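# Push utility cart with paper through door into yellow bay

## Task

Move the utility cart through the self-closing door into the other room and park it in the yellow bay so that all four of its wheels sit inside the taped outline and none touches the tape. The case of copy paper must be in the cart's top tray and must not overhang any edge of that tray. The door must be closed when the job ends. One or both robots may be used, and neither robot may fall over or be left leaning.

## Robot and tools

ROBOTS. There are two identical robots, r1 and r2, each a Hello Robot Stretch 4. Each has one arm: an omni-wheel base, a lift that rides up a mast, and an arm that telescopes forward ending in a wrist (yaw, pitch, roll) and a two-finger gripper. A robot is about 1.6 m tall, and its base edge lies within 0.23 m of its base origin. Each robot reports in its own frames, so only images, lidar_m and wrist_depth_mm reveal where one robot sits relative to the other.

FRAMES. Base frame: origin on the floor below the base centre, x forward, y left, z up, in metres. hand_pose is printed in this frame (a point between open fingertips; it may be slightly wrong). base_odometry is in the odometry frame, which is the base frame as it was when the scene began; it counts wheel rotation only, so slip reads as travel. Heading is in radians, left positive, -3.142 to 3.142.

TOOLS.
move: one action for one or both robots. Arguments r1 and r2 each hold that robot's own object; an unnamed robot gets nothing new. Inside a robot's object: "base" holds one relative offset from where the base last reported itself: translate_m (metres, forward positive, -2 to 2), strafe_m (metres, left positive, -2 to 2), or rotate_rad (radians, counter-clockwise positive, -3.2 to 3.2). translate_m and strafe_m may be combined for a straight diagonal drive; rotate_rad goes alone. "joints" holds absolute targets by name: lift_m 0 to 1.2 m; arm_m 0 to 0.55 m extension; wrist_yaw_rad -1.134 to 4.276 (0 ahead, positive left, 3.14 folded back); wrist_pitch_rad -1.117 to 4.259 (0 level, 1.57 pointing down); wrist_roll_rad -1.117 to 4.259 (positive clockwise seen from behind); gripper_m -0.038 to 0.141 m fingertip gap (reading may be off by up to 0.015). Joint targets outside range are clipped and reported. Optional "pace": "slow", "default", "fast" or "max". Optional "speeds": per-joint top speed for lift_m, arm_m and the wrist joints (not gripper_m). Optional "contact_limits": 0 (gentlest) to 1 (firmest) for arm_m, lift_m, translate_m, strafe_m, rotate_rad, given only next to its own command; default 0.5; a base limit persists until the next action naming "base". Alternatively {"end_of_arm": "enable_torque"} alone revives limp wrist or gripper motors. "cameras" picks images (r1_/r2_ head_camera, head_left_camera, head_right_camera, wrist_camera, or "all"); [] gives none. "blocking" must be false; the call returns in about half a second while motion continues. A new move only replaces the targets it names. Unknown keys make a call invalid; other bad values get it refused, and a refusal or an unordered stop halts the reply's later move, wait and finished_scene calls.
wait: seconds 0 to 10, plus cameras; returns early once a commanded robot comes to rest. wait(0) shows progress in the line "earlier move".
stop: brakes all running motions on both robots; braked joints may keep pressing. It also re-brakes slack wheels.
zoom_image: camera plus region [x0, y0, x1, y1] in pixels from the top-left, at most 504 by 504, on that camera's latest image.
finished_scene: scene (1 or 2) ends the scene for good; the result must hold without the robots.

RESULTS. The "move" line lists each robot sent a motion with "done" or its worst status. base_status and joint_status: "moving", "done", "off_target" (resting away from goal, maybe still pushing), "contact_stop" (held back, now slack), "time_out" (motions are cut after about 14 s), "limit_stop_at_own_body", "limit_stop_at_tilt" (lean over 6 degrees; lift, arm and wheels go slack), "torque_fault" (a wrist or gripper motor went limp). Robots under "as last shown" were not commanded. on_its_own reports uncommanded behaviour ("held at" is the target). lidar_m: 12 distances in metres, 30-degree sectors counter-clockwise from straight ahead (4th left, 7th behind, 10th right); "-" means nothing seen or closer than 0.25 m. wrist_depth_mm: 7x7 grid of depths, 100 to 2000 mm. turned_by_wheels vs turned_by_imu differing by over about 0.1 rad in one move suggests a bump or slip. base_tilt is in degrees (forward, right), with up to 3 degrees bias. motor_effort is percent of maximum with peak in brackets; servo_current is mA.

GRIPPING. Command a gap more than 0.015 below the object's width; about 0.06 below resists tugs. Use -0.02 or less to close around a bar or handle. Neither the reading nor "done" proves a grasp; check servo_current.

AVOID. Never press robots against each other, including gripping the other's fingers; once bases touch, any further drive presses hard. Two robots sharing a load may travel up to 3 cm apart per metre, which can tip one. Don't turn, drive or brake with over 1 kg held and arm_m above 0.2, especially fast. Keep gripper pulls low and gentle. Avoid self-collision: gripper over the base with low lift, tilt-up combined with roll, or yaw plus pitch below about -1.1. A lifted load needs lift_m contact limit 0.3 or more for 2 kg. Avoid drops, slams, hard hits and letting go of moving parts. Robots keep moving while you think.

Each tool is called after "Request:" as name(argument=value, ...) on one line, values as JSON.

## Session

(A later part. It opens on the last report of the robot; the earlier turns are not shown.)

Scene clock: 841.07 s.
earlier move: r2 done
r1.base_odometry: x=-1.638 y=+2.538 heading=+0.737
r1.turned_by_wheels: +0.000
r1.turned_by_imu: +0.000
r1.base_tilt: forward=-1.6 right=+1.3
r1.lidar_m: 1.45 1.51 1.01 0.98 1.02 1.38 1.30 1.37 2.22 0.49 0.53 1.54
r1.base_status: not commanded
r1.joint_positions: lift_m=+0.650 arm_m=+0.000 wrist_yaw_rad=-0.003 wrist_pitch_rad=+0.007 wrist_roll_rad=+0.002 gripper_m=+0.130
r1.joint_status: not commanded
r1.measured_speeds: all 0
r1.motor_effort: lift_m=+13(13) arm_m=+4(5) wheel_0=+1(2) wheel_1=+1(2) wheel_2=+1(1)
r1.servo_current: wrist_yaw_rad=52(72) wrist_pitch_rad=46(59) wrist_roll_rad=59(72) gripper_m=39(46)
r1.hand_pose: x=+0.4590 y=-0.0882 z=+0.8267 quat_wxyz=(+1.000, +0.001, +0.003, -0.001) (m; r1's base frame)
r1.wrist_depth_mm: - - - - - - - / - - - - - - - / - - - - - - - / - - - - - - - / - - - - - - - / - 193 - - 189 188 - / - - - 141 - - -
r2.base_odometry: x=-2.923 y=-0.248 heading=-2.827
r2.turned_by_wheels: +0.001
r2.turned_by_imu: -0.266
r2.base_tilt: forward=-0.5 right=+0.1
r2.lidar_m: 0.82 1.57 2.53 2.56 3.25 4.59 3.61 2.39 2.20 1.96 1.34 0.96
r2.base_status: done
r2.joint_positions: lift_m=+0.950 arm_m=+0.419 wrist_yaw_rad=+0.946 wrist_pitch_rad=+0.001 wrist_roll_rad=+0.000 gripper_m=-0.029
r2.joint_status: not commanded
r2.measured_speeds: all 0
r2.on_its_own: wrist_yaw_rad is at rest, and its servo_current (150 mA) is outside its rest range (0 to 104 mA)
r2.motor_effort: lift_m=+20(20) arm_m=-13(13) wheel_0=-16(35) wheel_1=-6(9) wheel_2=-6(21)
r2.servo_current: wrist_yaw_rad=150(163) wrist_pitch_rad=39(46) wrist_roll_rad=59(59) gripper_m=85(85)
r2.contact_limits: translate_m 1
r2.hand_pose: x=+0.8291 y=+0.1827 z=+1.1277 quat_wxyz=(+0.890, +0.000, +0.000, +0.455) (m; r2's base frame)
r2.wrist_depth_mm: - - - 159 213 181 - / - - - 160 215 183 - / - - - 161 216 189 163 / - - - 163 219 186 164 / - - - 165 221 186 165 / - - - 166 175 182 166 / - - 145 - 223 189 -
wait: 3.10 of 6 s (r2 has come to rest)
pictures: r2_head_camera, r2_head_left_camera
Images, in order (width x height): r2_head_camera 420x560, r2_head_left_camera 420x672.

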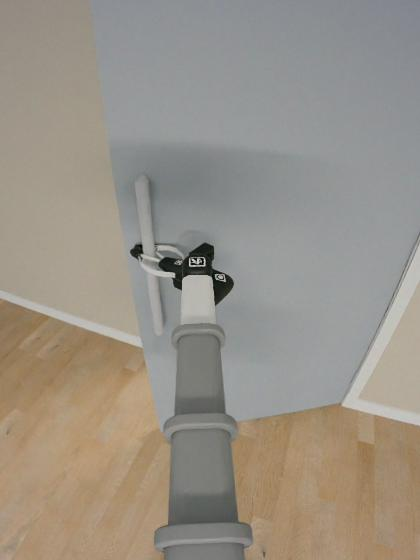

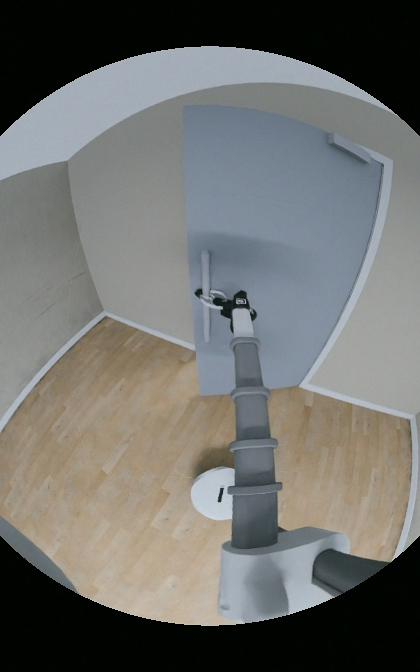

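Request:
move(blocking=false, cameras=[], r2={"base":{"translate_m":0.13,"strafe_m":0.2},"pace":"slow","contact_limits":{"translate_m":1}})

Request:
wait(seconds=6, cameras=[])

Request:
move(blocking=false, cameras=[], r2={"base":{"translate_m":0.11,"strafe_m":0.2},"pace":"slow","contact_limits":{"translate_m":1}})

Request:
wait(seconds=6, cameras=["r2_head_left_camera"])

Request:
move(blocking=false, cameras=[], r2={"base":{"translate_m":0.08,"strafe_m":0.16},"pace":"slow","contact_limits":{"translate_m":1}})

Request:
wait(seconds=6, cameras=["r2_head_left_camera"])

Scene clock: 848.20 s.
move: r2 moving
r1: as last shown
r1.lidar_m: 1.44 1.50 1.00 0.97 1.00 1.37 1.31 1.37 2.21 0.50 0.53 1.53
r1.motor_effort: lift_m=+13(13) arm_m=+4(4) wheel_0=+1(2) wheel_1=+1(1) wheel_2=+1(1)
r1.servo_current: wrist_yaw_rad=46(65) wrist_pitch_rad=46(52) wrist_roll_rad=59(65) gripper_m=46(46)
r1.wrist_depth_mm: - - - - - - - / - - - - - - - / - - - - - - - / - - - - - - - / - - - - - - - / - 193 - - 189 189 - / - - - 141 - - -
r2.base_odometry: x=-2.927 y=-0.260 heading=-2.830
r2.turned_by_wheels: -0.003
r2.turned_by_imu: -0.003
r2.base_tilt: forward=-0.6 right=+0.1
r2.lidar_m: 0.81 1.57 2.53 2.55 3.23 4.60 3.66 2.42 2.23 2.01 1.31 0.95
r2.base_status: translate_m moving; strafe_m moving
r2.joint_positions: lift_m=+0.950 arm_m=+0.419 wrist_yaw_rad=+0.946 wrist_pitch_rad=+0.001 wrist_roll_rad=+0.000 gripper_m=-0.029
r2.joint_status: not commanded
r2.measured_speeds: translate_m=+0.027 strafe_m=+0.040 rotate_rad=-0.005 lift_m=+0.000 arm_m=+0.000 wrist_yaw_rad=+0.000 wrist_pitch_rad=+0.000 wrist_roll_rad=+0.000
r2.motor_effort: lift_m=+20(20) arm_m=-13(13) wheel_0=-23(23) wheel_1=-3(3) wheel_2=-12(12)
r2.servo_current: wrist_yaw_rad=143(169) wrist_pitch_rad=33(46) wrist_roll_rad=46(59) gripper_m=85(85)
r2.contact_limits: translate_m 1
r2.hand_pose: x=+0.8291 y=+0.1827 z=+1.1277 quat_wxyz=(+0.890, +0.000, +0.000, +0.455) (m; r2's base frame)
r2.wrist_depth_mm: - - - 160 213 181 - / - - - 161 216 183 - / - - - 163 216 189 163 / - - - 163 213 186 164 / - - - 166 220 187 169 / - - - 167 176 179 167 / - - 144 - 224 189 -
pictures: none
No camera images: "cameras" was empty.

Scene clock: 851.37 s.
earlier move: r2 done
r1.base_odometry: x=-1.638 y=+2.538 heading=+0.737
r1.turned_by_wheels: +0.000
r1.turned_by_imu: +0.000
r1.base_tilt: forward=-1.6 right=+1.3
r1.lidar_m: 1.44 1.50 0.99 0.97 1.03 1.38 1.32 1.37 2.13 0.49 0.52 1.49
r1.base_status: not commanded
r1.joint_positions: lift_m=+0.650 arm_m=+0.000 wrist_yaw_rad=-0.003 wrist_pitch_rad=+0.007 wrist_roll_rad=+0.002 gripper_m=+0.130
r1.joint_status: not commanded
r1.measured_speeds: all 0
r1.motor_effort: lift_m=+13(13) arm_m=+4(5) wheel_0=+1(2) wheel_1=+1(2) wheel_2=+1(1)
r1.servo_current: wrist_yaw_rad=52(72) wrist_pitch_rad=46(59) wrist_roll_rad=20(72) gripper_m=39(52)
r1.hand_pose: x=+0.4590 y=-0.0882 z=+0.8267 quat_wxyz=(+1.000, +0.001, +0.003, -0.001) (m; r1's base frame)
r1.wrist_depth_mm: - - - - - - - / - - - - - - - / - - - - - - - / - - - - - - - / - - - - - - - / - 193 - - 189 188 - / - - - 141 - - -
r2.base_odometry: x=-2.986 y=-0.478 heading=-2.828
r2.turned_by_wheels: +0.001
r2.turned_by_imu: -0.291
r2.base_tilt: forward=-0.6 right=+0.1
r2.lidar_m: 0.80 1.20 1.79 2.20 2.36 3.52 - 3.30 2.59 2.54 1.45 0.99
r2.base_status: done
r2.joint_positions: lift_m=+0.950 arm_m=+0.419 wrist_yaw_rad=+0.946 wrist_pitch_rad=+0.001 wrist_roll_rad=+0.000 gripper_m=-0.029
r2.joint_status: not commanded
r2.measured_speeds: all 0
r2.on_its_own: wrist_yaw_rad is at rest, and its servo_current (143 mA) is outside its rest range (0 to 104 mA)
r2.motor_effort: lift_m=+20(20) arm_m=-14(14) wheel_0=-13(32) wheel_1=-5(10) wheel_2=-2(19)
r2.servo_current: wrist_yaw_rad=143(169) wrist_pitch_rad=46(52) wrist_roll_rad=52(59) gripper_m=85(91)
r2.contact_limits: translate_m 1
r2.hand_pose: x=+0.8291 y=+0.1827 z=+1.1277 quat_wxyz=(+0.890, +0.000, +0.000, +0.455) (m; r2's base frame)
r2.wrist_depth_mm: - - - 160 214 184 - / - - - 160 215 186 166 / - - - 161 216 191 166 / - - - 161 214 189 168 / - - - 162 220 189 170 / - - 182 166 175 182 170 / - 121 146 - 223 182 -
wait: 3.17 of 6 s (r2 has come to rest)
pictures: none
No camera images: "cameras" was empty.

Scene clock: 851.87 s.
move: r2 moving
r1: as last shown
r1.base_tilt: forward=-1.6 right=+1.2
r1.lidar_m: 1.42 1.51 1.00 0.98 1.01 1.39 1.30 1.36 2.13 0.49 0.53 1.53
r1.motor_effort: lift_m=+13(13) arm_m=+4(4) wheel_0=+1(1) wheel_1=+1(2) wheel_2=+1(1)
r1.servo_current: wrist_yaw_rad=33(78) wrist_pitch_rad=52(52) wrist_roll_rad=52(65) gripper_m=39(46)
r1.wrist_depth_mm: - - - - - - - / - - - - - - - / - - - - - - - / - - - - - - - / - - - - - - - / - 193 - - 189 189 - / - - - 141 - - -
r2.base_odometry: x=-2.988 y=-0.491 heading=-2.831
r2.turned_by_wheels: -0.003
r2.turned_by_imu: -0.003
r2.base_tilt: forward=-0.7 right=+0.1
r2.lidar_m: 0.81 1.18 1.77 2.19 2.36 3.49 - 3.31 2.59 2.54 1.47 0.97
r2.base_status: translate_m moving; strafe_m moving
r2.joint_positions: lift_m=+0.950 arm_m=+0.419 wrist_yaw_rad=+0.946 wrist_pitch_rad=+0.001 wrist_roll_rad=+0.000 gripper_m=-0.029
r2.joint_status: not commanded
r2.measured_speeds: translate_m=+0.024 strafe_m=+0.042 rotate_rad=-0.004 lift_m=+0.000 arm_m=+0.000 wrist_yaw_rad=+0.000 wrist_pitch_rad=+0.000 wrist_roll_rad=+0.000
r2.motor_effort: lift_m=+20(20) arm_m=-14(14) wheel_0=-20(20) wheel_1=-2(5) wheel_2=-9(9)
r2.servo_current: wrist_yaw_rad=143(163) wrist_pitch_rad=39(46) wrist_roll_rad=52(59) gripper_m=85(91)
r2.contact_limits: translate_m 1
r2.hand_pose: x=+0.8291 y=+0.1827 z=+1.1277 quat_wxyz=(+0.890, +0.000, +0.000, +0.455) (m; r2's base frame)
r2.wrist_depth_mm: - - - 158 209 185 - / - - - 158 215 186 166 / - - - 160 213 191 167 / - - - 160 215 193 169 / - - - 161 222 189 170 / - - 181 167 175 186 171 / - - - - 224 192 -
pictures: none
No camera images: "cameras" was empty.

Scene clock: 854.97 s.
earlier move: r2 done
r1.base_odometry: x=-1.638 y=+2.538 heading=+0.737
r1.turned_by_wheels: +0.000
r1.turned_by_imu: +0.000
r1.base_tilt: forward=-1.6 right=+1.3
r1.lidar_m: 1.45 1.50 1.00 0.94 1.01 1.39 1.28 1.37 2.02 0.50 0.52 1.53
r1.base_status: not commanded
r1.joint_positions: lift_m=+0.650 arm_m=+0.000 wrist_yaw_rad=-0.003 wrist_pitch_rad=+0.007 wrist_roll_rad=+0.002 gripper_m=+0.130
r1.joint_status: not commanded
r1.measured_speeds: all 0
r1.motor_effort: lift_m=+13(13) arm_m=+4(5) wheel_0=+1(2) wheel_1=+1(2) wheel_2=+1(1)
r1.servo_current: wrist_yaw_rad=59(78) wrist_pitch_rad=46(59) wrist_roll_rad=59(72) gripper_m=46(52)
r1.hand_pose: x=+0.4590 y=-0.0882 z=+0.8267 quat_wxyz=(+1.000, +0.001, +0.003, -0.001) (m; r1's base frame)
r1.wrist_depth_mm: - - - - - - - / - - - - - - - / - - - - - - - / - - - - - - - / - - - - - - - / - 193 - - 189 189 - / - - - 142 - - -
r2.base_odometry: x=-3.030 y=-0.702 heading=-2.831
r2.turned_by_wheels: +0.000
r2.turned_by_imu: -0.209
r2.base_tilt: forward=-0.7 right=+0.0
r2.lidar_m: 0.81 0.98 1.24 1.97 2.01 2.55 - 4.50 2.99 2.76 1.57 0.98
r2.base_status: done
r2.joint_positions: lift_m=+0.950 arm_m=+0.418 wrist_yaw_rad=+0.946 wrist_pitch_rad=+0.001 wrist_roll_rad=+0.000 gripper_m=-0.029
r2.joint_status: not commanded
r2.measured_speeds: all 0
r2.on_its_own: wrist_yaw_rad is at rest, and its servo_current (163 mA) is outside its rest range (0 to 104 mA)
r2.motor_effort: lift_m=+20(20) arm_m=-11(14) wheel_0=-14(36) wheel_1=-10(12) wheel_2=-5(24)
r2.servo_current: wrist_yaw_rad=163(163) wrist_pitch_rad=46(46) wrist_roll_rad=46(65) gripper_m=85(91)
r2.contact_limits: translate_m 1
r2.hand_pose: x=+0.8290 y=+0.1827 z=+1.1277 quat_wxyz=(+0.890, +0.000, +0.000, +0.455) (m; r2's base frame)
r2.wrist_depth_mm: - - - 153 206 179 - / - - - 150 206 180 - / - - - 151 209 186 163 / - - - 153 211 180 164 / - - - 207 208 180 165 / 1756 - 164 155 176 177 166 / - 115 - - 215 182 -
wait: 3.10 of 6 s (r2 has come to rest)
pictures: r2_head_left_camera
Images, in order (width x height): r2_head_left_camera 420x672.

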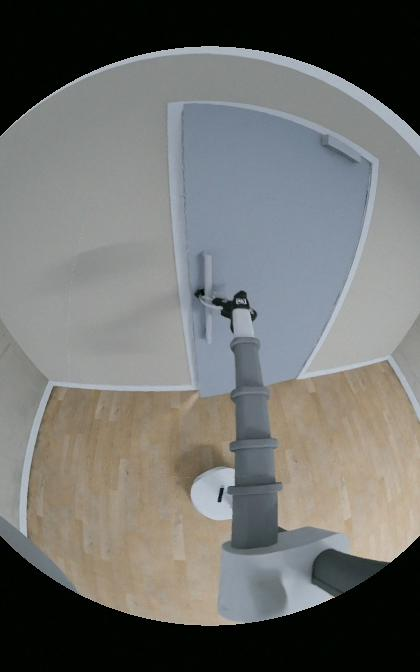

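Scene clock: 855.47 s.
move: r2 moving
r1: as last shown
r1.lidar_m: 1.44 1.49 0.98 0.98 1.04 1.38 1.32 1.37 2.04 0.47 0.54 1.51
r1.motor_effort: lift_m=+13(13) arm_m=+4(5) wheel_0=+1(1) wheel_1=+1(1) wheel_2=+1(1)
r1.servo_current: wrist_yaw_rad=46(59) wrist_pitch_rad=52(52) wrist_roll_rad=46(59) gripper_m=39(52)
r1.wrist_depth_mm: - - - - - - - / - - - - - - - / - - - - - - - / - - - - - - - / - - - - - - - / - 193 - - 189 189 - / - - - 141 - - -
r2.base_odometry: x=-3.032 y=-0.714 heading=-2.835
r2.turned_by_wheels: -0.004
r2.turned_by_imu: -0.005
r2.base_tilt: forward=-0.6 right=+0.1
r2.lidar_m: 0.82 0.96 1.22 1.96 2.00 2.53 - 4.52 3.03 2.78 1.57 0.99
r2.base_status: translate_m moving; strafe_m moving
r2.joint_positions: lift_m=+0.950 arm_m=+0.418 wrist_yaw_rad=+0.946 wrist_pitch_rad=+0.001 wrist_roll_rad=+0.000 gripper_m=-0.029
r2.joint_status: not commanded
r2.measured_speeds: translate_m=+0.022 strafe_m=+0.042 rotate_rad=-0.003 lift_m=+0.000 arm_m=+0.000 wrist_yaw_rad=+0.000 wrist_pitch_rad=+0.000 wrist_roll_rad=+0.000
r2.motor_effort: lift_m=+20(20) arm_m=-11(11) wheel_0=-26(26) wheel_1=-4(8) wheel_2=-14(15)
r2.servo_current: wrist_yaw_rad=150(150) wrist_pitch_rad=39(46) wrist_roll_rad=52(52) gripper_m=78(91)
r2.contact_limits: translate_m 1
r2.hand_pose: x=+0.8290 y=+0.1827 z=+1.1277 quat_wxyz=(+0.890, +0.000, +0.000, +0.455) (m; r2's base frame)
r2.wrist_depth_mm: - - 469 159 208 186 - / - - 469 160 211 187 169 / - - 480 163 212 189 169 / - - - 165 210 191 - / 1708 - - 168 216 191 172 / - - 166 180 174 185 173 / - - - - 218 198 -
pictures: none
No camera images: "cameras" was empty.

Scene clock: 858.03 s.
earlier move: r2 done
r1.base_odometry: x=-1.638 y=+2.538 heading=+0.737
r1.turned_by_wheels: +0.000
r1.turned_by_imu: +0.000
r1.base_tilt: forward=-1.6 right=+1.3
r1.lidar_m: 1.45 1.48 1.00 0.97 1.03 1.39 1.30 1.37 1.97 0.48 0.53 1.53
r1.base_status: not commanded
r1.joint_positions: lift_m=+0.650 arm_m=+0.000 wrist_yaw_rad=-0.003 wrist_pitch_rad=+0.007 wrist_roll_rad=+0.002 gripper_m=+0.130
r1.joint_status: not commanded
r1.measured_speeds: all 0
r1.motor_effort: lift_m=+13(13) arm_m=+4(5) wheel_0=+1(2) wheel_1=+1(2) wheel_2=+1(1)
r1.servo_current: wrist_yaw_rad=59(72) wrist_pitch_rad=46(59) wrist_roll_rad=39(65) gripper_m=46(52)
r1.hand_pose: x=+0.4590 y=-0.0882 z=+0.8267 quat_wxyz=(+1.000, +0.001, +0.003, -0.001) (m; r1's base frame)
r1.wrist_depth_mm: - - - - - - - / - - - - - - - / - - - - - - - / - - - - - - - / - - - - - - - / - 194 - - 189 189 - / - - - 142 - - -
r2.base_odometry: x=-3.058 y=-0.879 heading=-2.832
r2.turned_by_wheels: +0.002
r2.turned_by_imu: -0.145
r2.base_tilt: forward=-0.7 right=+0.1
r2.lidar_m: 0.78 0.81 0.98 1.69 1.86 2.16 3.72 4.98 3.39 2.91 1.73 0.99
r2.base_status: done
r2.joint_positions: lift_m=+0.950 arm_m=+0.418 wrist_yaw_rad=+0.970 wrist_pitch_rad=+0.001 wrist_roll_rad=+0.000 gripper_m=-0.029
r2.joint_status: not commanded
r2.measured_speeds: all 0
r2.on_its_own: wrist_yaw_rad moved +0.024 to your old target +0.970
r2.motor_effort: lift_m=+20(20) arm_m=+4(11) wheel_0=-9(36) wheel_1=+4(11) wheel_2=-18(27)
r2.servo_current: wrist_yaw_rad=39(156) wrist_pitch_rad=39(46) wrist_roll_rad=52(65) gripper_m=72(91)
r2.contact_limits: translate_m 1
r2.hand_pose: x=+0.8241 y=+0.1884 z=+1.1277 quat_wxyz=(+0.885, +0.000, +0.000, +0.466) (m; r2's base frame)
r2.wrist_depth_mm: - 404 270 136 193 163 - / - 407 274 136 191 161 - / - 413 307 137 193 166 147 / - 418 279 138 195 167 147 / - 404 283 139 191 165 151 / - 415 185 141 180 166 152 / - 145 325 - 193 - -
wait: 2.57 of 6 s (r2 has come to rest)
pictures: r2_head_left_camera
Images, in order (width x height): r2_head_left_camera 420x672.

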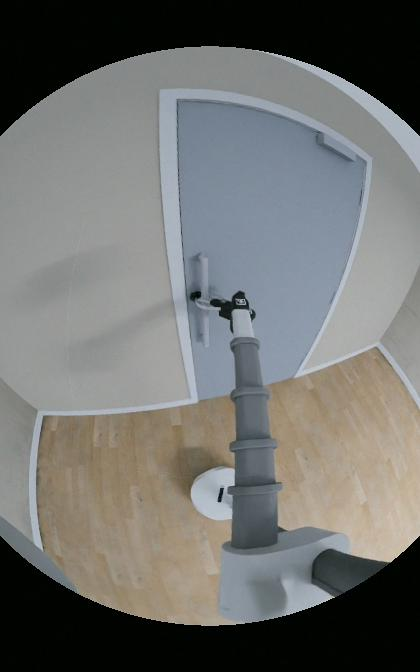

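Nearly shut. One more.

Request:
move(blocking=false, cameras=[], r2={"base":{"translate_m":0.04,"strafe_m":0.08},"pace":"slow","contact_limits":{"translate_m":0.8}})

Request:
wait(seconds=4, cameras=[])

Request:
move(blocking=false, cameras=[], r2={"joints":{"gripper_m":0.12}})

Request:
wait(seconds=3, cameras=["r2_head_left_camera","r2_wrist_camera"])

Scene clock: 864.70 s.
move: r2 moving
r1: as last shown
r1.lidar_m: 1.44 1.49 0.99 0.97 1.02 1.39 1.32 1.36 1.93 0.50 0.52 1.53
r1.motor_effort: lift_m=+13(13) arm_m=+4(4) wheel_0=+1(1) wheel_1=+1(2) wheel_2=+1(1)
r1.servo_current: wrist_yaw_rad=20(65) wrist_pitch_rad=52(52) wrist_roll_rad=39(65) gripper_m=46(46)
r1.wrist_depth_mm: - - - - - - - / - - - - - - - / - - - - - - - / - - - - - - - / - - - - - - - / - 194 - - 189 189 - / - - - 141 - - -
r2.base_odometry: x=-3.060 y=-0.891 heading=-2.833
r2.turned_by_wheels: -0.001
r2.turned_by_imu: -0.016
r2.base_tilt: forward=-0.8 right=+0.1
r2.lidar_m: 0.79 0.80 0.97 1.60 1.86 2.13 3.60 4.99 3.39 2.90 1.73 0.98
r2.base_status: translate_m moving; strafe_m moving
r2.joint_positions: lift_m=+0.950 arm_m=+0.418 wrist_yaw_rad=+0.977 wrist_pitch_rad=+0.001 wrist_roll_rad=+0.000 gripper_m=-0.029
r2.joint_status: not commanded
r2.measured_speeds: translate_m=+0.022 strafe_m=+0.044 rotate_rad=+0.001 lift_m=+0.000 arm_m=+0.000 wrist_yaw_rad=+0.020 wrist_pitch_rad=+0.000 wrist_roll_rad=+0.000
r2.motor_effort: lift_m=+20(20) arm_m=+4(4) wheel_0=-4(12) wheel_1=+12(13) wheel_2=-18(20)
r2.servo_current: wrist_yaw_rad=59(59) wrist_pitch_rad=39(46) wrist_roll_rad=52(59) gripper_m=72(78)
r2.contact_limits: translate_m 0.8
r2.hand_pose: x=+0.8228 y=+0.1900 z=+1.1277 quat_wxyz=(+0.883, +0.000, +0.000, +0.469) (m; r2's base frame)
r2.wrist_depth_mm: - 397 264 138 189 156 - / - 399 266 135 187 157 - / - 404 279 136 188 162 145 / - 392 282 139 189 163 - / - 413 310 140 191 161 147 / - 402 179 140 179 162 - / - 144 322 - 189 152 -
pictures: none
No camera images: "cameras" was empty.

Scene clock: 866.37 s.
earlier move: r2 done
r1.base_odometry: x=-1.638 y=+2.538 heading=+0.737
r1.turned_by_wheels: +0.000
r1.turned_by_imu: +0.000
r1.base_tilt: forward=-1.6 right=+1.2
r1.lidar_m: 1.45 1.47 0.99 0.97 1.01 1.38 1.31 1.36 1.98 0.48 0.52 1.53
r1.base_status: not commanded
r1.joint_positions: lift_m=+0.650 arm_m=+0.000 wrist_yaw_rad=-0.003 wrist_pitch_rad=+0.007 wrist_roll_rad=+0.002 gripper_m=+0.130
r1.joint_status: not commanded
r1.measured_speeds: all 0
r1.motor_effort: lift_m=+13(13) arm_m=+4(4) wheel_0=+1(2) wheel_1=+1(2) wheel_2=+1(1)
r1.servo_current: wrist_yaw_rad=59(72) wrist_pitch_rad=39(59) wrist_roll_rad=72(72) gripper_m=39(52)
r1.hand_pose: x=+0.4590 y=-0.0882 z=+0.8267 quat_wxyz=(+1.000, +0.001, +0.003, -0.001) (m; r1's base frame)
r1.wrist_depth_mm: - - - - - - - / - - - - - - - / - - - - - - - / - - - - - - - / - - - - - - - / - 194 - - 189 189 - / - - - 141 - - -
r2.base_odometry: x=-3.071 y=-0.966 heading=-2.834
r2.turned_by_wheels: +0.000
r2.turned_by_imu: -0.043
r2.base_tilt: forward=-2.8 right=+1.3
r2.lidar_m: 0.74 0.75 0.88 1.41 1.82 2.04 2.57 2.47 2.56 2.95 1.80 0.96
r2.base_status: done
r2.joint_positions: lift_m=+0.950 arm_m=+0.418 wrist_yaw_rad=+0.983 wrist_pitch_rad=+0.012 wrist_roll_rad=+0.000 gripper_m=-0.029
r2.joint_status: not commanded
r2.measured_speeds: all 0
r2.motor_effort: lift_m=+21(22) arm_m=+6(6) wheel_0=-4(12) wheel_1=+11(14) wheel_2=-21(24)
r2.servo_current: wrist_yaw_rad=72(91) wrist_pitch_rad=65(72) wrist_roll_rad=46(65) gripper_m=72(85)
r2.contact_limits: translate_m 0.8
r2.hand_pose: x=+0.8213 y=+0.1916 z=+1.1246 quat_wxyz=(+0.882, -0.003, +0.005, +0.472) (m; r2's base frame)
r2.wrist_depth_mm: - 373 252 139 181 154 - / - 373 254 140 183 159 - / - 377 264 141 184 160 144 / - 382 259 141 185 158 - / - 384 260 206 187 158 - / - 389 178 142 178 159 - / - 159 278 - 183 153 -
wait: 1.67 of 4 s (r2 has come to rest)
pictures: none
No camera images: "cameras" was empty.

Scene clock: 866.87 s.
move: r2 moving
r1: as last shown
r1.base_tilt: forward=-1.6 right=+1.3
r1.lidar_m: 1.44 1.50 1.03 0.98 1.00 1.40 1.32 1.35 1.93 0.49 0.52 1.54
r1.motor_effort: lift_m=+13(13) arm_m=+4(4) wheel_0=+1(1) wheel_1=+1(2) wheel_2=+1(1)
r1.servo_current: wrist_yaw_rad=39(65) wrist_pitch_rad=52(52) wrist_roll_rad=46(72) gripper_m=39(46)
r1.wrist_depth_mm: - - - - - - - / - - - - - - - / - - - - - - - / - - - - - - - / - - - - - - - / - 194 - - 189 189 - / - - - 142 - - -
r2.base_odometry: x=-3.071 y=-0.967 heading=-2.833
r2.turned_by_wheels: +0.000
r2.turned_by_imu: +0.000
r2.base_tilt: forward=-3.0 right=+1.4
r2.lidar_m: 0.77 0.74 0.88 1.45 1.81 2.03 2.48 2.32 2.44 2.94 1.76 0.97
r2.base_status: not commanded
r2.joint_positions: lift_m=+0.950 arm_m=+0.418 wrist_yaw_rad=+0.983 wrist_pitch_rad=+0.012 wrist_roll_rad=+0.000 gripper_m=-0.003
r2.joint_status: gripper_m moving
r2.measured_speeds: all 0
r2.motor_effort: lift_m=+22(22) arm_m=+6(6) wheel_0=-4(4) wheel_1=+10(11) wheel_2=-20(22)
r2.servo_current: wrist_yaw_rad=78(85) wrist_pitch_rad=59(65) wrist_roll_rad=39(52) gripper_m=78(91)
r2.contact_limits: translate_m 0.8
r2.hand_pose: x=+0.8213 y=+0.1916 z=+1.1246 quat_wxyz=(+0.882, -0.003, +0.005, +0.472) (m; r2's base frame)
r2.wrist_depth_mm: - 379 259 139 185 158 - / - 382 271 140 187 158 - / - 384 271 140 187 163 146 / - 389 264 141 188 163 - / - 392 266 210 189 160 147 / - 397 179 138 181 162 - / - 162 282 - 182 158 -
pictures: none
No camera images: "cameras" was empty.

Scene clock: 868.60 s.
earlier move: r2 done
r1.base_odometry: x=-1.638 y=+2.538 heading=+0.737
r1.turned_by_wheels: +0.000
r1.turned_by_imu: +0.000
r1.base_tilt: forward=-1.6 right=+1.3
r1.lidar_m: 1.44 1.50 0.98 0.98 1.00 1.37 1.31 1.36 1.94 0.47 0.53 1.51
r1.base_status: not commanded
r1.joint_positions: lift_m=+0.650 arm_m=+0.000 wrist_yaw_rad=-0.003 wrist_pitch_rad=+0.007 wrist_roll_rad=+0.002 gripper_m=+0.130
r1.joint_status: not commanded
r1.measured_speeds: all 0
r1.motor_effort: lift_m=+13(13) arm_m=+4(5) wheel_0=+1(1) wheel_1=+1(2) wheel_2=+1(1)
r1.servo_current: wrist_yaw_rad=39(78) wrist_pitch_rad=39(59) wrist_roll_rad=52(72) gripper_m=39(46)
r1.hand_pose: x=+0.4590 y=-0.0882 z=+0.8267 quat_wxyz=(+1.000, +0.001, +0.003, -0.001) (m; r1's base frame)
r1.wrist_depth_mm: - - - - - - - / - - - - - - - / - - - - - - - / - - - - - - - / - - - - - - - / - 193 - - 189 189 - / - - - 142 - - -
r2.base_odometry: x=-3.071 y=-0.967 heading=-2.834
r2.turned_by_wheels: +0.000
r2.turned_by_imu: +0.000
r2.base_tilt: forward=-3.1 right=+1.4
r2.lidar_m: 0.74 0.77 0.90 1.44 1.80 2.05 2.36 2.28 2.39 2.94 1.83 0.98
r2.base_status: not commanded
r2.joint_positions: lift_m=+0.950 arm_m=+0.418 wrist_yaw_rad=+0.983 wrist_pitch_rad=+0.012 wrist_roll_rad=+0.000 gripper_m=+0.120
r2.joint_status: all done
r2.measured_speeds: all 0
r2.motor_effort: lift_m=+21(22) arm_m=+6(7) wheel_0=-4(4) wheel_1=+9(11) wheel_2=-19(22)
r2.servo_current: wrist_yaw_rad=85(91) wrist_pitch_rad=65(72) wrist_roll_rad=46(52) gripper_m=59(130)
r2.contact_limits: translate_m 0.8
r2.hand_pose: x=+0.8213 y=+0.1916 z=+1.1246 quat_wxyz=(+0.882, -0.003, +0.005, +0.472) (m; r2's base frame)
r2.wrist_depth_mm: - 384 260 142 186 163 - / - 387 263 142 189 160 - / - 387 273 139 190 165 - / - 389 274 143 190 165 - / - 397 268 140 191 163 149 / - 399 184 141 187 167 - / - 349 282 - 148 163 -
wait: 1.73 of 3 s (r2 has come to rest)
pictures: r2_head_left_camera, r2_wrist_camera
Images, in order (width x height): r2_head_left_camera 420x672, r2_wrist_camera 616x392.

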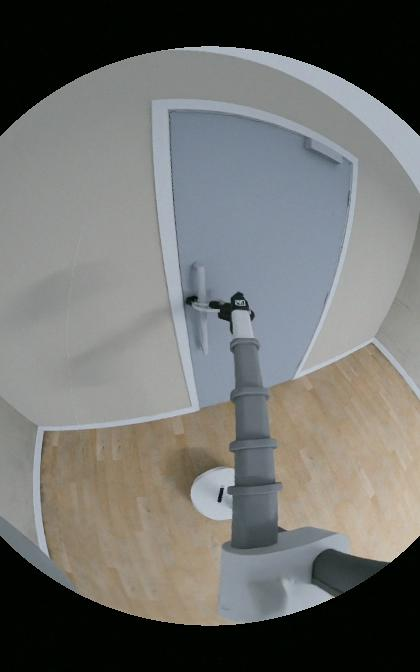

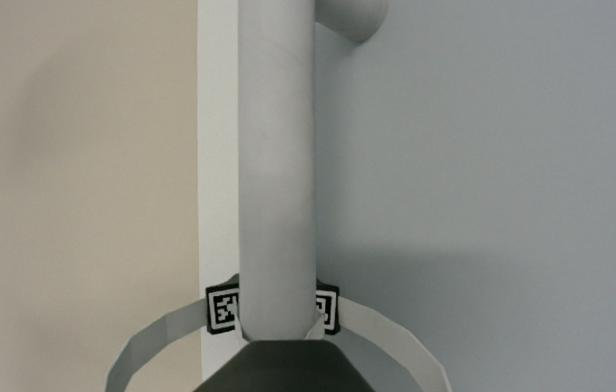

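Request:
move(blocking=false, cameras=[], r2={"base":{"translate_m":-0.12,"strafe_m":-0.18},"pace":"slow"})

Request:
wait(seconds=6, cameras=["r2_head_left_camera","r2_head_camera","r1_head_right_camera"])

Request:
zoom_image(camera="r2_head_left_camera", region=[130, 90, 250, 430])

Scene clock: 873.83 s.
move: r2 moving
r1: as last shown
r1.lidar_m: 1.44 1.49 0.99 0.97 1.02 1.40 1.29 1.36 1.98 0.50 0.53 1.54
r1.motor_effort: lift_m=+13(13) arm_m=+4(4) wheel_0=+1(1) wheel_1=+1(2) wheel_2=+1(1)
r1.servo_current: wrist_yaw_rad=52(59) wrist_pitch_rad=46(52) wrist_roll_rad=52(52) gripper_m=46(46)
r1.wrist_depth_mm: - - - - - - - / - - - - - - - / - - - - - - - / - - - - - - - / - - - - - - - / - 194 - - 189 189 - / - - - 141 - - -
r2.base_odometry: x=-3.068 y=-0.955 heading=-2.834
r2.turned_by_wheels: +0.000
r2.turned_by_imu: +0.007
r2.base_tilt: forward=-2.7 right=+1.2
r2.lidar_m: 0.76 0.79 0.90 1.46 1.81 2.09 2.73 2.61 2.76 2.93 1.81 0.96
r2.base_status: translate_m moving; strafe_m moving
r2.joint_positions: lift_m=+0.950 arm_m=+0.418 wrist_yaw_rad=+0.983 wrist_pitch_rad=+0.012 wrist_roll_rad=+0.000 gripper_m=+0.120
r2.joint_status: not commanded
r2.measured_speeds: translate_m=-0.027 strafe_m=-0.041 rotate_rad=+0.002 lift_m=+0.000 arm_m=+0.000 wrist_yaw_rad=+0.000 wrist_pitch_rad=+0.000 wrist_roll_rad=+0.000
r2.motor_effort: lift_m=+21(22) arm_m=+6(7) wheel_0=+5(6) wheel_1=-2(9) wheel_2=-6(19)
r2.servo_current: wrist_yaw_rad=72(91) wrist_pitch_rad=59(72) wrist_roll_rad=33(52) gripper_m=46(59)
r2.hand_pose: x=+0.8213 y=+0.1916 z=+1.1246 quat_wxyz=(+0.882, -0.003, +0.005, +0.472) (m; r2's base frame)
r2.wrist_depth_mm: - 389 265 142 186 164 - / - 392 265 143 190 161 - / - 394 277 139 191 165 146 / - 394 278 140 191 167 - / - 399 271 140 188 163 150 / - 402 182 141 189 167 150 / - 392 285 - 131 164 -
pictures: none
No camera images: "cameras" was empty.

Scene clock: 876.80 s.
earlier move: r2 done
r1.base_odometry: x=-1.638 y=+2.538 heading=+0.737
r1.turned_by_wheels: +0.000
r1.turned_by_imu: +0.000
r1.base_tilt: forward=-1.6 right=+1.3
r1.lidar_m: 1.46 1.49 0.99 0.97 1.01 1.38 1.30 1.36 1.97 0.49 0.53 1.54
r1.base_status: not commanded
r1.joint_positions: lift_m=+0.650 arm_m=+0.000 wrist_yaw_rad=-0.003 wrist_pitch_rad=+0.007 wrist_roll_rad=+0.002 gripper_m=+0.130
r1.joint_status: not commanded
r1.measured_speeds: all 0
r1.motor_effort: lift_m=+13(13) arm_m=+4(5) wheel_0=+1(2) wheel_1=+1(2) wheel_2=+1(1)
r1.servo_current: wrist_yaw_rad=33(72) wrist_pitch_rad=52(59) wrist_roll_rad=52(72) gripper_m=46(52)
r1.hand_pose: x=+0.4590 y=-0.0882 z=+0.8267 quat_wxyz=(+1.000, +0.001, +0.003, -0.001) (m; r1's base frame)
r1.wrist_depth_mm: - - - - - - - / - - - - - - - / - - - - - - - / - - - - - - - / - - - - - - - / - 193 - - 189 189 - / - - - 141 - - -
r2.base_odometry: x=-3.012 y=-0.759 heading=-2.833
r2.turned_by_wheels: +0.000
r2.turned_by_imu: +0.031
r2.base_tilt: forward=-0.7 right=+0.0
r2.lidar_m: 0.94 0.84 1.06 1.85 1.95 2.23 3.73 4.87 3.33 2.82 2.06 1.11
r2.base_status: done
r2.joint_positions: lift_m=+0.950 arm_m=+0.418 wrist_yaw_rad=+0.973 wrist_pitch_rad=-0.002 wrist_roll_rad=+0.000 gripper_m=+0.120
r2.joint_status: not commanded
r2.measured_speeds: all 0
r2.motor_effort: lift_m=+17(22) arm_m=+6(7) wheel_0=+4(12) wheel_1=-5(9) wheel_2=+5(19)
r2.servo_current: wrist_yaw_rad=39(91) wrist_pitch_rad=39(72) wrist_roll_rad=39(59) gripper_m=46(59)
r2.hand_pose: x=+0.8234 y=+0.1891 z=+1.1289 quat_wxyz=(+0.884, +0.000, -0.001, +0.467) (m; r2's base frame)
r2.wrist_depth_mm: - - 418 285 301 256 231 / - - 442 334 304 258 233 / - - 442 338 306 262 235 / - - 445 342 307 262 236 / - - 418 343 312 263 236 / - 186 201 283 214 253 237 / - - - - 300 266 238
wait: 2.97 of 6 s (r2 has come to rest)
pictures: r1_head_right_camera, r2_head_camera, r2_head_left_camera
Images, in order (width x height): r1_head_right_camera 420x672, r2_head_camera 420x560, r2_head_left_camera 420x672.

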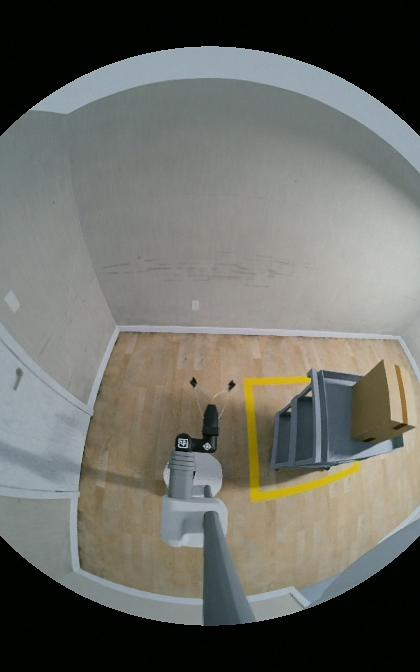

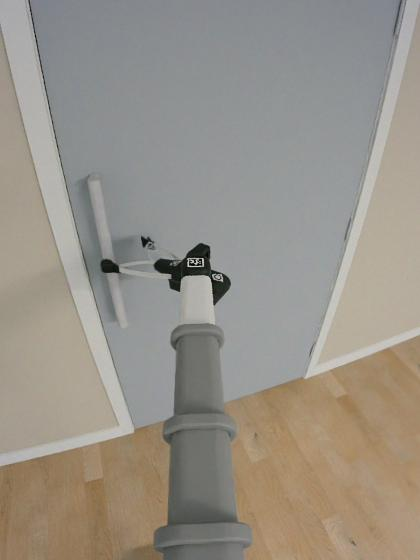

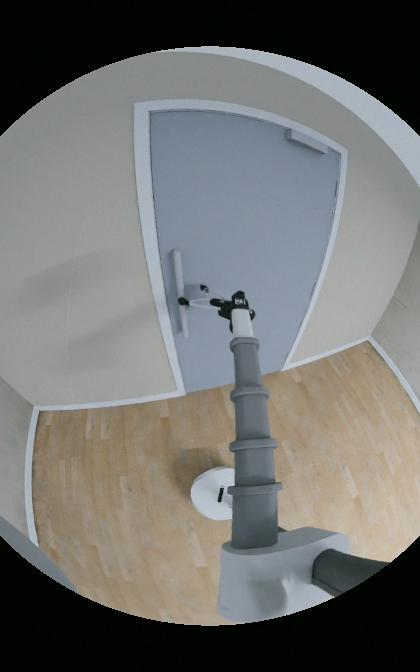

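Scaled by 1.482 from the camera's 420x672 image, which has a finer 600x960 frame.

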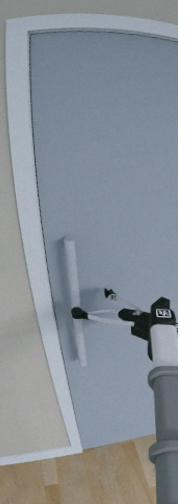

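Request:
move(blocking=false, cameras=[], r2={"base":{"translate_m":-0.14,"strafe_m":-0.2},"pace":"slow"})

Request:
wait(seconds=6, cameras=["r2_head_left_camera"])

Request:
zoom_image(camera="r2_head_left_camera", region=[90, 90, 250, 430])

Scene clock: 882.90 s.
move: r2 moving
r1: as last shown
r1.lidar_m: 1.46 1.49 0.97 0.95 1.04 1.39 1.30 1.39 1.96 0.51 0.52 1.52
r1.motor_effort: lift_m=+13(13) arm_m=+5(5) wheel_0=+1(2) wheel_1=+1(2) wheel_2=+1(1)
r1.servo_current: wrist_yaw_rad=72(72) wrist_pitch_rad=46(52) wrist_roll_rad=52(59) gripper_m=39(46)
r1.wrist_depth_mm: - - - - - - - / - - - - - - - / - - - - - - - / - - - - - - - / - - - - - - - / - 193 - - 188 188 - / - - - 142 - - -
r2.base_odometry: x=-3.008 y=-0.747 heading=-2.833
r2.turned_by_wheels: +0.000
r2.turned_by_imu: +0.001
r2.base_tilt: forward=-0.7 right=+0.1
r2.lidar_m: 0.94 0.90 1.10 1.87 1.95 2.22 3.76 4.86 3.30 2.78 2.06 1.13
r2.base_status: translate_m moving; strafe_m moving
r2.joint_positions: lift_m=+0.950 arm_m=+0.418 wrist_yaw_rad=+0.973 wrist_pitch_rad=-0.002 wrist_roll_rad=+0.000 gripper_m=+0.120
r2.joint_status: not commanded
r2.measured_speeds: translate_m=-0.027 strafe_m=-0.040 rotate_rad=-0.001 lift_m=+0.000 arm_m=+0.000 wrist_yaw_rad=+0.000 wrist_pitch_rad=+0.000 wrist_roll_rad=+0.000
r2.motor_effort: lift_m=+17(17) arm_m=+5(6) wheel_0=+6(10) wheel_1=-7(10) wheel_2=+8(8)
r2.servo_current: wrist_yaw_rad=46(59) wrist_pitch_rad=33(46) wrist_roll_rad=46(52) gripper_m=59(59)
r2.hand_pose: x=+0.8234 y=+0.1891 z=+1.1289 quat_wxyz=(+0.884, +0.000, -0.001, +0.467) (m; r2's base frame)
r2.wrist_depth_mm: - - 445 330 310 265 239 / - - 449 347 314 267 236 / - - 459 349 314 267 237 / - - 462 351 319 271 243 / - - 433 355 319 272 243 / - 186 197 294 214 266 245 / - - - - 307 281 246
pictures: none
No camera images: "cameras" was empty.

Scene clock: 886.13 s.
earlier move: r2 done
r1.base_odometry: x=-1.638 y=+2.538 heading=+0.737
r1.turned_by_wheels: +0.000
r1.turned_by_imu: +0.000
r1.base_tilt: forward=-1.6 right=+1.3
r1.lidar_m: 1.45 1.50 1.00 0.97 1.01 1.39 1.31 1.39 1.98 0.49 0.53 1.52
r1.base_status: not commanded
r1.joint_positions: lift_m=+0.650 arm_m=+0.000 wrist_yaw_rad=-0.003 wrist_pitch_rad=+0.007 wrist_roll_rad=+0.002 gripper_m=+0.130
r1.joint_status: not commanded
r1.measured_speeds: all 0
r1.motor_effort: lift_m=+13(13) arm_m=+4(5) wheel_0=+1(2) wheel_1=+1(2) wheel_2=+1(1)
r1.servo_current: wrist_yaw_rad=46(72) wrist_pitch_rad=52(59) wrist_roll_rad=72(72) gripper_m=46(52)
r1.hand_pose: x=+0.4590 y=-0.0882 z=+0.8267 quat_wxyz=(+1.000, +0.001, +0.003, -0.001) (m; r1's base frame)
r1.wrist_depth_mm: - - - - - - - / - - - - - - - / - - - - - - - / - - - - - - - / - - - - - - - / - 193 - - 189 189 - / - - - 141 - - -
r2.base_odometry: x=-2.939 y=-0.526 heading=-2.833
r2.turned_by_wheels: +0.000
r2.turned_by_imu: +0.000
r2.base_tilt: forward=-0.7 right=+0.1
r2.lidar_m: 1.15 1.08 1.31 2.10 2.10 2.38 4.03 4.69 3.15 2.67 2.45 1.35
r2.base_status: done
r2.joint_positions: lift_m=+0.950 arm_m=+0.418 wrist_yaw_rad=+0.973 wrist_pitch_rad=-0.002 wrist_roll_rad=+0.000 gripper_m=+0.120
r2.joint_status: not commanded
r2.measured_speeds: all 0
r2.motor_effort: lift_m=+17(17) arm_m=+6(6) wheel_0=+5(10) wheel_1=-4(10) wheel_2=+7(9)
r2.servo_current: wrist_yaw_rad=46(65) wrist_pitch_rad=46(46) wrist_roll_rad=39(59) gripper_m=46(59)
r2.hand_pose: x=+0.8234 y=+0.1891 z=+1.1289 quat_wxyz=(+0.884, +0.000, -0.001, +0.467) (m; r2's base frame)
r2.wrist_depth_mm: - - - 621 - - 387 / 1756 - - 569 - - 389 / - - - - - - 389 / - - - - - - 384 / 1808 - - - - - 397 / 1808 185 190 525 185 - 399 / - - - - - - 392
wait: 3.23 of 6 s (r2 has come to rest)
pictures: r2_head_left_camera
Images, in order (width x height): r2_head_left_camera 420x672.

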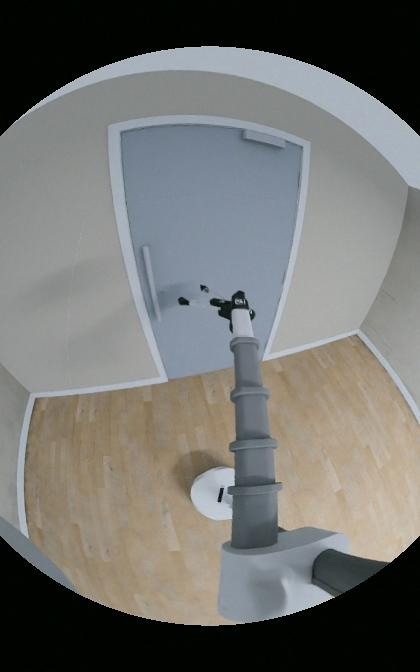

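Scaled by 1.482 from the camera's 420x672 image, which has a finer 600x960 frame.

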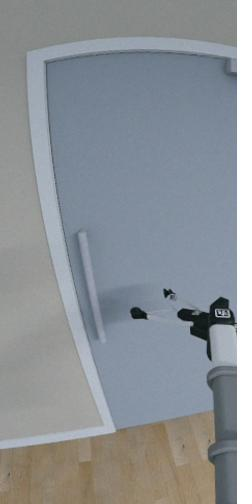

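Request:
finished_scene(scene=2)

The scene is finished: the task was done.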